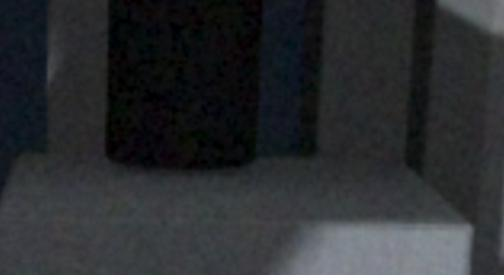

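Request:
execute_actions(
  actions=[
    [[0,0,0,0,0,0,0,-0.3,-0.05,-1,0.0014,0.001,0,0.0009,-0.0002,0,0.0004,-1,-0.05,-1]],
    [[0,0,0,0,0,0,0,-0.3,-0.05,-1,0.0014,0.001,0,0.0009,-0.0002,0,0.0004,-1,-0.05,-1]],
  ],
  cameras=["cam_right_wrist"],
)

Scene clock: 1200.23 s.
left_arm: end_effector_position=(+0.5063, +0.1557, +0.1707) position_measured=167 object_status=3 end_effector_quat_wxyz=(+0.001, +0.897, -0.442, +0.001) | right_arm: end_effector_position=(+0.4997, +0.3015, +0.1065) position_measured=180 object_status=2 end_effector_quat_wxyz=(-0.002, +0.697, +0.717, -0.006)
Joint names: [elbow, waist, upper arm roll, shoulder, wrist pitch, forearm roll, wrist roll]
Joint positions: left_arm=[-2.199 0.299 0.001 0.002 2.201 -0.003 -0.355] | right_arm=[-2.047 0.542 0 0.249 2.282 0.002 -2.63]
Joint velocities: within noise
Joint torques (N m): left_arm=[23.45 0.6 0.66 -31.45 2.67 0.83 0.15] | right_arm=[27.27 0.91 1.52 -39.35 3.87 0.63 0.08]
External joint torques (N m): left_arm=[0.19 0.56 0.62 -0.41 0.08 0.21 0.15] | right_arm=[4.62 0.95 1.3 -0.53 1.31 -0.08 0.08]
External joint torques at the end of the 1st action: left_arm=[0.09 0.58 0.57 -0.31 0.1 0.21 0.11] | right_arm=[4.48 -0.12 0.87 -0.83 1.11 -0.09 0.01]
Flange force (N): left_arm=[-1.5 0.0 -0.6] | right_arm=[9.1 12.0 -1.4]
Flange force at the end of the 1st action (N): left_arm=[-1.4 0.2 -0.3] | right_arm=[7.2 11.9 -2.2]
Joint targets: left_arm=[-2.199 0.299 0.000 0.000 2.199 0.000 -0.352] | right_arm=[-2.041 0.545 0.000 0.247 2.290 0.000 -2.627]
Step readings (joint positions of left_arm | right_arm; steps 1 to 15: 1st action; 16 to 30: 2nd action):
0: [-2.199 0.299 0.001 0.002 2.201 -0.003 -0.355] | [-2.050 0.541 0.000 0.246 2.284 0.002 -2.631]
1: [-2.199 0.299 0.001 0.002 2.201 -0.003 -0.355] | [-2.050 0.541 0.000 0.246 2.284 0.002 -2.631]
2: [-2.199 0.299 0.001 0.002 2.201 -0.003 -0.355] | [-2.050 0.541 0.000 0.247 2.284 0.002 -2.631]
4: [-2.199 0.299 0.001 0.002 2.201 -0.003 -0.355] | [-2.049 0.542 0.000 0.247 2.284 0.002 -2.631]
8: [-2.199 0.299 0.001 0.002 2.201 -0.003 -0.355] | [-2.049 0.542 0.000 0.247 2.284 0.002 -2.630]
15: [-2.199 0.299 0.001 0.002 2.201 -0.003 -0.355] | [-2.049 0.542 0.000 0.248 2.284 0.002 -2.630]
16: [-2.199 0.299 0.001 0.002 2.201 -0.003 -0.355] | [-2.049 0.542 0.000 0.248 2.284 0.002 -2.630]
17: [-2.199 0.299 0.001 0.002 2.201 -0.003 -0.355] | [-2.048 0.542 0.000 0.248 2.284 0.002 -2.630]
19: [-2.199 0.299 0.001 0.002 2.201 -0.003 -0.355] | [-2.048 0.542 0.000 0.248 2.283 0.002 -2.630]
23: [-2.199 0.299 0.001 0.002 2.201 -0.003 -0.355] | [-2.047 0.542 0.000 0.248 2.282 0.002 -2.630]
30: [-2.199 0.299 0.001 0.002 2.201 -0.003 -0.355] | [-2.047 0.542 0.000 0.249 2.282 0.002 -2.630]
camera_calibration:
cam_right_wrist: T_world_to_cam=[[0.998719, 0.0465313, -0.0198745, -0.501522], [0.0505486, -0.934902, 0.351288, 0.22331], [-0.0022348, -0.351842, -0.936057, 0.342434], [0, 0, 0, 1]] pos_world=[0.490357, 0.352592, 0.232124]
Images, in order (width x height): cam_right_wrist 896x504.

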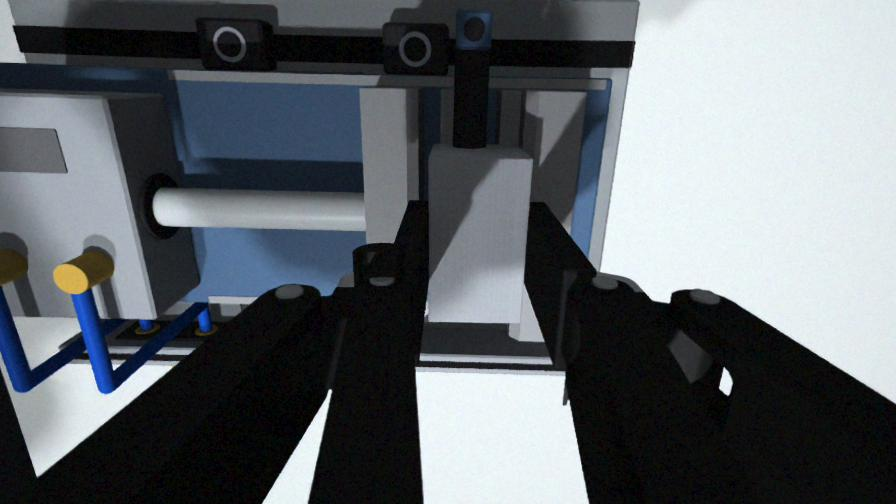

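Request:
execute_actions(
  actions=[
    [[0,0,0,0,0,0,0,-0.3,-0.05,-1,-0.0005,0,0,0.0011,0.0009,0,0,-1,-0.05,-1]],
    [[0,0,0,0,0,0,0,-0.3,-0.05,-1,-0.0005,0,0,0.0011,0.0009,0,0,-1,-0.05,-1]],
    [[0,0,0,0,0,0,0,-0.3,-0.05,-1,-0.0005,0,0,0.0011,0.0009,0,0,-1,-0.05,-1]],
  ],
  cameras=[],
)

Scene clock: 1205.70 s.
left_arm: end_effector_position=(+0.5063, +0.1557, +0.1707) position_measured=167 object_status=3 end_effector_quat_wxyz=(+0.001, +0.897, -0.442, +0.001) | right_arm: end_effector_position=(+0.4997, +0.3015, +0.1050) position_measured=180 object_status=2 end_effector_quat_wxyz=(-0.002, +0.697, +0.717, -0.007)
Joint names: [elbow, waist, upper arm roll, shoulder, wrist pitch, forearm roll, wrist roll]
Joint positions: left_arm=[-2.199 0.299 0.001 0.002 2.201 -0.003 -0.355] | right_arm=[-2.046 0.542 0 0.252 2.284 0.002 -2.629]
Joint velocities: within noise
Joint torques (N m): left_arm=[23.48 0.57 0.64 -31.46 2.68 0.84 0.1] | right_arm=[25.78 0.84 1.59 -38.64 3.96 0.66 0.03]
External joint torques (N m): left_arm=[0.13 0.62 0.68 -0.27 0.08 0.23 0.1] | right_arm=[3.29 0.9 1.38 0.08 1.44 -0.05 0.03]
External joint torques at the end of the 1st action: left_arm=[0.28 0.53 0.59 -0.54 0.11 0.22 0.09] | right_arm=[4.01 0.77 1.18 0.06 1.42 -0.05 0.07]
External joint torques at the end of the 2nd action: left_arm=[0.13 0.57 0.73 -0.29 0.09 0.22 0.12] | right_arm=[3.33 0.83 1.27 0.32 1.2 -0.06 0.08]
Flange force (N): left_arm=[-1.5 -0.2 -0.3] | right_arm=[7.2 8.9 0.8]
Flange force at the end of the 1st action (N): left_arm=[-1.4 0.2 -0.8] | right_arm=[8.4 11.4 0.1]
Flange force at the end of the 2nd action (N): left_arm=[-1.5 -0.1 -0.3] | right_arm=[7.7 9.9 0.6]
Joint targets: left_arm=[-2.199 0.299 0.000 0.000 2.199 0.000 -0.352] | right_arm=[-2.043 0.545 0.000 0.252 2.297 0.000 -2.627]
Step readings (joint positions of left_arm | right_arm; steps 1 to 15: 1st action; 16 to 30: 2nd action; 31 to 45: 3rd action):
0: [-2.199 0.299 0.001 0.002 2.201 -0.003 -0.355] | [-2.047 0.542 0.000 0.249 2.282 0.002 -2.630]
1: [-2.199 0.299 0.001 0.002 2.201 -0.003 -0.355] | [-2.047 0.542 0.000 0.249 2.282 0.002 -2.630]
2: [-2.199 0.299 0.001 0.002 2.201 -0.003 -0.355] | [-2.047 0.542 0.000 0.249 2.282 0.002 -2.630]
4: [-2.199 0.299 0.001 0.002 2.201 -0.003 -0.355] | [-2.047 0.542 0.000 0.249 2.282 0.002 -2.630]
8: [-2.199 0.299 0.001 0.002 2.201 -0.003 -0.355] | [-2.047 0.542 0.000 0.249 2.282 0.002 -2.629]
15: [-2.199 0.299 0.001 0.002 2.201 -0.003 -0.355] | [-2.047 0.542 0.000 0.249 2.282 0.002 -2.629]
16: [-2.199 0.299 0.001 0.002 2.201 -0.003 -0.355] | [-2.047 0.542 0.000 0.249 2.282 0.002 -2.629]
17: [-2.199 0.299 0.001 0.002 2.201 -0.003 -0.355] | [-2.047 0.542 0.000 0.249 2.282 0.002 -2.629]
19: [-2.199 0.299 0.001 0.002 2.201 -0.003 -0.355] | [-2.046 0.542 0.000 0.250 2.282 0.002 -2.629]
23: [-2.199 0.299 0.001 0.002 2.201 -0.003 -0.355] | [-2.046 0.542 0.000 0.250 2.283 0.002 -2.629]
30: [-2.199 0.299 0.001 0.002 2.201 -0.003 -0.355] | [-2.046 0.542 0.000 0.250 2.283 0.002 -2.629]
31: [-2.199 0.299 0.001 0.002 2.201 -0.003 -0.355] | [-2.046 0.542 0.000 0.250 2.283 0.002 -2.629]
32: [-2.199 0.299 0.001 0.002 2.201 -0.003 -0.355] | [-2.046 0.542 0.000 0.251 2.283 0.002 -2.629]
34: [-2.199 0.299 0.001 0.002 2.201 -0.003 -0.355] | [-2.046 0.542 0.000 0.251 2.283 0.002 -2.629]
38: [-2.199 0.299 0.001 0.002 2.201 -0.003 -0.355] | [-2.046 0.542 0.000 0.252 2.284 0.002 -2.629]
45: [-2.199 0.299 0.001 0.002 2.201 -0.003 -0.355] | [-2.046 0.542 0.000 0.252 2.284 0.002 -2.629]
No camera images: "cameras" was empty.

Request:
execute_actions(
  actions=[
    [[0,0,0,0,0,0,0,-0.3,-0.05,-1,-0.0005,0,0,0.0011,0.0009,0,0,-1,-0.05,-1]],
    [[0,0,0,0,0,0,0,-0.3,-0.05,-1,-0.0005,0,0,0.0011,0.0009,0,0,-1,-0.05,-1]],
    [[0,0,0,0,0,0,0,-0.3,-0.05,-1,-0.0005,0,0,0.0011,0.0009,0,0,-1,-0.05,-1]],
  ],
  cameras=["cam_right_wrist"],
)

Scene clock: 1209.23 s.
left_arm: end_effector_position=(+0.5063, +0.1557, +0.1707) position_measured=167 object_status=3 end_effector_quat_wxyz=(+0.001, +0.897, -0.442, +0.001) | right_arm: end_effector_position=(+0.4998, +0.3015, +0.1049) position_measured=180 object_status=2 end_effector_quat_wxyz=(-0.002, +0.697, +0.717, -0.007)
Joint names: [elbow, waist, upper arm roll, shoulder, wrist pitch, forearm roll, wrist roll]
Joint positions: left_arm=[-2.199 0.299 0.001 0.002 2.201 -0.003 -0.355] | right_arm=[-2.046 0.542 0 0.252 2.284 0.002 -2.629]
Joint velocities: within noise
Joint torques (N m): left_arm=[23.45 0.6 0.69 -31.45 2.69 0.83 0.12] | right_arm=[25.43 0.8 1.57 -35.82 4.87 0.66 0]
External joint torques (N m): left_arm=[0.14 0.65 0.73 -0.28 0.1 0.22 0.12] | right_arm=[2.81 0.91 1.4 3.1 2.33 -0.05 0.01]
External joint torques at the end of the 1st action: left_arm=[0.12 0.6 0.7 -0.28 0.08 0.23 0.1] | right_arm=[3.21 0.57 1.07 1.23 1.7 -0.07 0.01]
External joint torques at the end of the 2nd action: left_arm=[0.17 0.58 0.64 -0.32 0.1 0.22 0.16] | right_arm=[2.93 0.76 1.28 2.25 2.01 -0.06 0.01]
Flange force (N): left_arm=[-1.6 -0.2 -0.3] | right_arm=[9.7 13.4 7.6]
Flange force at the end of the 1st action (N): left_arm=[-1.5 -0.1 -0.3] | right_arm=[7.9 11.3 3.2]
Flange force at the end of the 2nd action (N): left_arm=[-1.5 -0.1 -0.4] | right_arm=[8.8 12.3 5.6]
Joint targets: left_arm=[-2.199 0.299 0.000 0.000 2.199 0.000 -0.352] | right_arm=[-2.045 0.545 0.000 0.257 2.304 0.000 -2.627]
Step readings (joint positions of left_arm | right_arm; steps 1 to 15: 1st action; 16 to 30: 2nd action; 31 to 45: 3rd action):
0: [-2.199 0.299 0.001 0.002 2.201 -0.003 -0.355] | [-2.046 0.542 0.000 0.252 2.284 0.002 -2.629]
1: [-2.199 0.299 0.001 0.002 2.201 -0.003 -0.355] | [-2.046 0.542 0.000 0.252 2.284 0.002 -2.629]
2: [-2.199 0.299 0.001 0.002 2.201 -0.003 -0.355] | [-2.046 0.542 0.000 0.252 2.284 0.002 -2.629]
4: [-2.199 0.299 0.001 0.002 2.201 -0.003 -0.355] | [-2.046 0.542 0.000 0.252 2.284 0.002 -2.629]
8: [-2.199 0.299 0.001 0.002 2.201 -0.003 -0.355] | [-2.046 0.542 0.000 0.252 2.284 0.002 -2.629]
15: [-2.199 0.299 0.001 0.002 2.201 -0.003 -0.355] | [-2.046 0.542 0.000 0.252 2.284 0.002 -2.629]
16: [-2.199 0.299 0.001 0.002 2.201 -0.003 -0.355] | [-2.046 0.542 0.000 0.252 2.284 0.002 -2.629]
17: [-2.199 0.299 0.001 0.002 2.201 -0.003 -0.355] | [-2.046 0.542 0.000 0.252 2.284 0.002 -2.629]
19: [-2.199 0.299 0.001 0.002 2.201 -0.003 -0.355] | [-2.046 0.542 0.000 0.252 2.284 0.002 -2.629]
23: [-2.199 0.299 0.001 0.002 2.201 -0.003 -0.355] | [-2.046 0.542 0.000 0.252 2.284 0.002 -2.629]
30: [-2.199 0.299 0.001 0.002 2.201 -0.003 -0.355] | [-2.046 0.542 0.000 0.252 2.284 0.002 -2.629]
31: [-2.199 0.299 0.001 0.002 2.201 -0.003 -0.355] | [-2.046 0.542 0.000 0.252 2.284 0.002 -2.629]
32: [-2.199 0.299 0.001 0.002 2.201 -0.003 -0.355] | [-2.046 0.542 0.000 0.252 2.284 0.002 -2.629]
34: [-2.199 0.299 0.001 0.002 2.201 -0.003 -0.355] | [-2.046 0.542 0.000 0.252 2.284 0.002 -2.629]
38: [-2.199 0.299 0.001 0.002 2.201 -0.003 -0.355] | [-2.046 0.542 0.000 0.252 2.284 0.002 -2.629]
45: [-2.199 0.299 0.001 0.002 2.201 -0.003 -0.355] | [-2.046 0.542 0.000 0.252 2.284 0.002 -2.629]
camera_calibration:
cam_right_wrist: T_world_to_cam=[[0.998735, 0.0457695, -0.0208065, -0.5013], [0.0501655, -0.934707, 0.351862, 0.223931], [-0.00334348, -0.35246, -0.935821, 0.341671], [0, 0, 0, 1]] pos_world=[0.490574, 0.35268, 0.23052]
Images, in order (width x height): cam_right_wrist 896x504.

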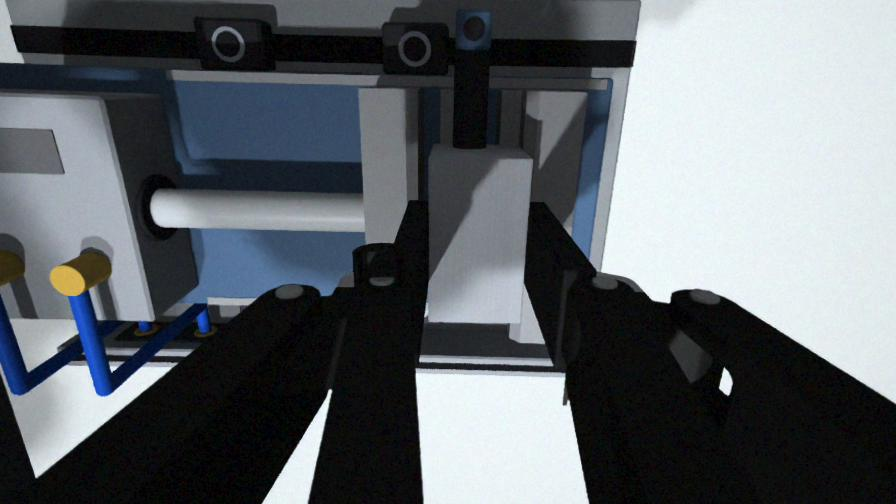

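Request:
execute_actions(
  actions=[
    [[0,0,0,0,0,0,0,-0.3,-0.05,-1,0.0006,0,0,-0.0013,-0.0011,0,0,-1,-0.05,-1]],
    [[0,0,0,0,0,0,0,-0.3,-0.05,-1,-0.0017,0.0006,0,-0.0029,-0.0007,0,0.0002,-1,-0.05,-1]],
  ],
  cameras=[],
)

Scene clock: 1217.47 s.
left_arm: end_effector_position=(+0.5063, +0.1557, +0.1707) position_measured=167 object_status=3 end_effector_quat_wxyz=(+0.001, +0.897, -0.442, +0.001) | right_arm: end_effector_position=(+0.4997, +0.3015, +0.1049) position_measured=180 object_status=2 end_effector_quat_wxyz=(-0.002, +0.697, +0.717, -0.007)
Joint names: [elbow, waist, upper arm roll, shoulder, wrist pitch, forearm roll, wrist roll]
Joint positions: left_arm=[-2.199 0.299 0.001 0.002 2.201 -0.003 -0.355] | right_arm=[-2.047 0.543 0 0.251 2.285 0.002 -2.629]
Joint velocities: within noise
Joint torques (N m): left_arm=[23.46 0.59 0.68 -31.47 2.7 0.83 0.12] | right_arm=[25.01 1.17 1.76 -38.46 4.12 0.67 0.13]
External joint torques (N m): left_arm=[0.19 0.66 0.75 -0.39 0.11 0.23 0.12] | right_arm=[2.49 1.31 1.63 0.27 1.59 -0.04 0.14]
External joint torques at the end of the 1st action: left_arm=[0.22 0.57 0.64 -0.33 0.11 0.22 0.11] | right_arm=[2.82 0.85 1.35 2.47 2.23 -0.07 0.11]
Flange force (N): left_arm=[-1.6 -0.1 -0.4] | right_arm=[6.5 6.1 2.1]
Flange force at the end of the 1st action (N): left_arm=[-1.3 -0.2 -0.4] | right_arm=[9.0 12.0 6.5]
Joint targets: left_arm=[-2.199 0.299 0.000 0.000 2.199 0.000 -0.352] | right_arm=[-2.047 0.546 0.000 0.251 2.299 0.000 -2.626]
Step readings (joint positions of left_arm | right_arm; steps 1 to 15: 1st action; 16 to 30: 2nd action):
0: [-2.199 0.299 0.001 0.002 2.201 -0.003 -0.355] | [-2.046 0.542 0.000 0.252 2.284 0.002 -2.629]
1: [-2.199 0.299 0.001 0.002 2.201 -0.003 -0.355] | [-2.046 0.542 0.000 0.252 2.284 0.002 -2.629]
2: [-2.199 0.299 0.001 0.002 2.201 -0.003 -0.355] | [-2.046 0.542 0.000 0.252 2.284 0.002 -2.629]
4: [-2.199 0.299 0.001 0.002 2.201 -0.003 -0.355] | [-2.046 0.542 0.000 0.252 2.284 0.002 -2.629]
8: [-2.199 0.299 0.001 0.002 2.201 -0.003 -0.355] | [-2.046 0.542 0.000 0.252 2.284 0.002 -2.629]
15: [-2.199 0.299 0.001 0.002 2.201 -0.003 -0.355] | [-2.046 0.542 0.000 0.252 2.284 0.002 -2.629]
16: [-2.199 0.299 0.001 0.002 2.201 -0.003 -0.355] | [-2.046 0.542 0.000 0.252 2.284 0.002 -2.629]
17: [-2.199 0.299 0.001 0.002 2.201 -0.003 -0.355] | [-2.047 0.543 0.000 0.252 2.284 0.002 -2.629]
19: [-2.199 0.299 0.001 0.002 2.201 -0.003 -0.355] | [-2.047 0.543 0.000 0.252 2.284 0.002 -2.629]
23: [-2.199 0.299 0.001 0.002 2.201 -0.003 -0.355] | [-2.047 0.543 0.000 0.251 2.285 0.002 -2.629]
30: [-2.199 0.299 0.001 0.002 2.201 -0.003 -0.355] | [-2.047 0.543 0.000 0.251 2.285 0.002 -2.629]
No camera images: "cameras" was empty.

Request:
execute_actions(
  actions=[
    [[0,0,0,0,0,0,0,-0.3,-0.05,-1,-0.0014,-0.001,0,-0.0009,0.0002,0,-0.0004,-1,-0.05,-1]],
    [[0,0,0,0,0,0,0,-0.3,-0.05,-1,0,0,0,0,0,0,0,-0.25,-0.05,-1]],
    [[0,0,0,0,0,0,0,-0.3,-0.05,-1,0,0,0,0,0,0,0,-0.25,-0.05,-1]],
  ],
  cameras=["cam_right_wrist"],
)

Scene clock: 1226.13 s.
left_arm: end_effector_position=(+0.5063, +0.1557, +0.1707) position_measured=167 object_status=3 end_effector_quat_wxyz=(+0.001, +0.897, -0.442, +0.001) | right_arm: end_effector_position=(+0.5020, +0.3029, +0.1056) position_measured=160 object_status=3 end_effector_quat_wxyz=(-0.001, +0.697, +0.717, -0.002)
Joint names: [elbow, waist, upper arm roll, shoulder, wrist pitch, forearm roll, wrist roll]
Joint positions: left_arm=[-2.199 0.299 0.001 0.002 2.201 -0.003 -0.355] | right_arm=[-2.049 0.543 -0.001 0.25 2.295 0.002 -2.629]
Joint velocities: within noise
Joint torques (N m): left_arm=[23.48 0.6 0.67 -31.47 2.68 0.83 0.14] | right_arm=[23.93 0.12 1 -38.67 2.78 0.69 -0.05]
External joint torques (N m): left_arm=[0.2 0.46 0.53 -0.39 0.09 0.21 0.14] | right_arm=[1.39 0.18 0.79 0.05 0.22 -0.02 -0.05]
External joint torques at the end of the 1st action: left_arm=[0.07 0.51 0.58 -0.25 0.09 0.23 0.06] | right_arm=[2.32 0.28 1.34 0.12 1.39 -0.03 0.05]
External joint torques at the end of the 2nd action: left_arm=[0.13 0.49 0.57 -0.3 0.1 0.21 0.08] | right_arm=[1.34 0.21 0.84 0.29 0.1 -0.04 -0.11]
Flange force (N): left_arm=[-1.3 0.0 -0.5] | right_arm=[3.1 4.3 -0.5]
Flange force at the end of the 1st action (N): left_arm=[-1.2 0.1 -0.2] | right_arm=[4.8 6.1 1.6]
Flange force at the end of the 2nd action (N): left_arm=[-1.2 0.0 -0.3] | right_arm=[3.3 4.8 -0.3]
Joint targets: left_arm=[-2.199 0.299 0.000 0.000 2.199 0.000 -0.352] | right_arm=[-2.049 0.544 0.000 0.249 2.300 0.000 -2.628]
Step readings (joint positions of left_arm | right_arm; steps 1 to 15: 1st action; 16 to 30: 2nd action; 31 to 45: 3rd action):
0: [-2.199 0.299 0.001 0.002 2.201 -0.003 -0.355] | [-2.048 0.543 -0.001 0.251 2.285 0.002 -2.629]
1: [-2.199 0.299 0.001 0.002 2.201 -0.003 -0.355] | [-2.048 0.543 -0.001 0.251 2.285 0.002 -2.629]
2: [-2.199 0.299 0.001 0.002 2.201 -0.003 -0.355] | [-2.048 0.543 -0.001 0.251 2.286 0.002 -2.629]
4: [-2.199 0.299 0.001 0.002 2.201 -0.003 -0.355] | [-2.049 0.543 -0.001 0.251 2.286 0.002 -2.629]
8: [-2.199 0.299 0.001 0.002 2.201 -0.003 -0.355] | [-2.049 0.543 -0.001 0.251 2.287 0.002 -2.629]
15: [-2.199 0.299 0.001 0.002 2.201 -0.003 -0.355] | [-2.049 0.543 -0.001 0.250 2.287 0.002 -2.629]
16: [-2.199 0.299 0.001 0.002 2.201 -0.003 -0.355] | [-2.049 0.543 -0.001 0.250 2.287 0.002 -2.629]
17: [-2.199 0.299 0.001 0.002 2.201 -0.003 -0.355] | [-2.049 0.543 -0.001 0.250 2.287 0.002 -2.629]
19: [-2.199 0.299 0.001 0.002 2.201 -0.003 -0.355] | [-2.049 0.543 -0.001 0.250 2.288 0.002 -2.629]
23: [-2.199 0.299 0.001 0.002 2.201 -0.003 -0.355] | [-2.049 0.543 -0.001 0.250 2.292 0.002 -2.629]
30: [-2.199 0.299 0.001 0.002 2.201 -0.003 -0.355] | [-2.049 0.543 -0.001 0.250 2.295 0.002 -2.629]
31: [-2.199 0.299 0.001 0.002 2.201 -0.003 -0.355] | [-2.049 0.543 -0.001 0.250 2.295 0.002 -2.629]
32: [-2.199 0.299 0.001 0.002 2.201 -0.003 -0.355] | [-2.049 0.543 -0.001 0.250 2.295 0.002 -2.629]
34: [-2.199 0.299 0.001 0.002 2.201 -0.003 -0.355] | [-2.049 0.543 -0.001 0.250 2.295 0.002 -2.629]
38: [-2.199 0.299 0.001 0.002 2.201 -0.003 -0.355] | [-2.049 0.543 -0.001 0.250 2.295 0.002 -2.629]
45: [-2.199 0.299 0.001 0.002 2.201 -0.003 -0.355] | [-2.049 0.543 -0.001 0.250 2.295 0.002 -2.629]
camera_calibration:
cam_right_wrist: T_world_to_cam=[[0.998885, 0.0457155, -0.0117415, -0.504568], [0.0469453, -0.936507, 0.347492, 0.22749], [0.00488975, -0.347656, -0.937609, 0.337377], [0, 0, 0, 1]] pos_world=[0.491677, 0.353404, 0.231353]
Images, in order (width x height): cam_right_wrist 896x504.

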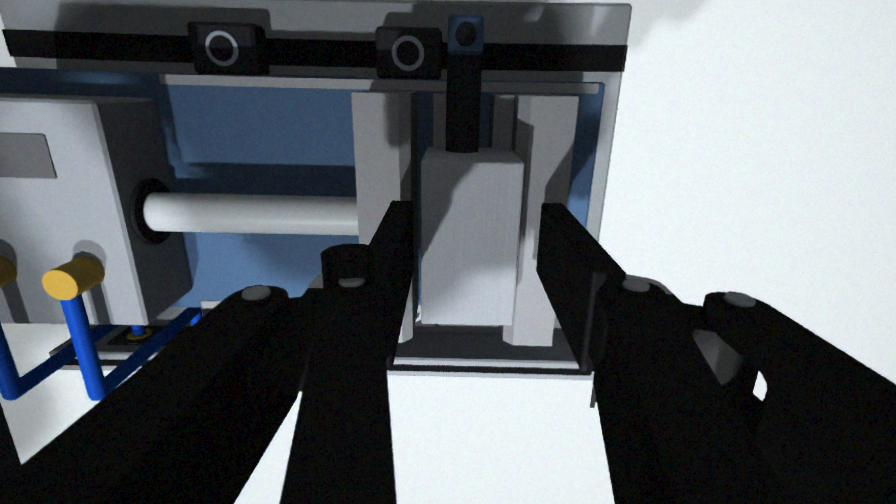

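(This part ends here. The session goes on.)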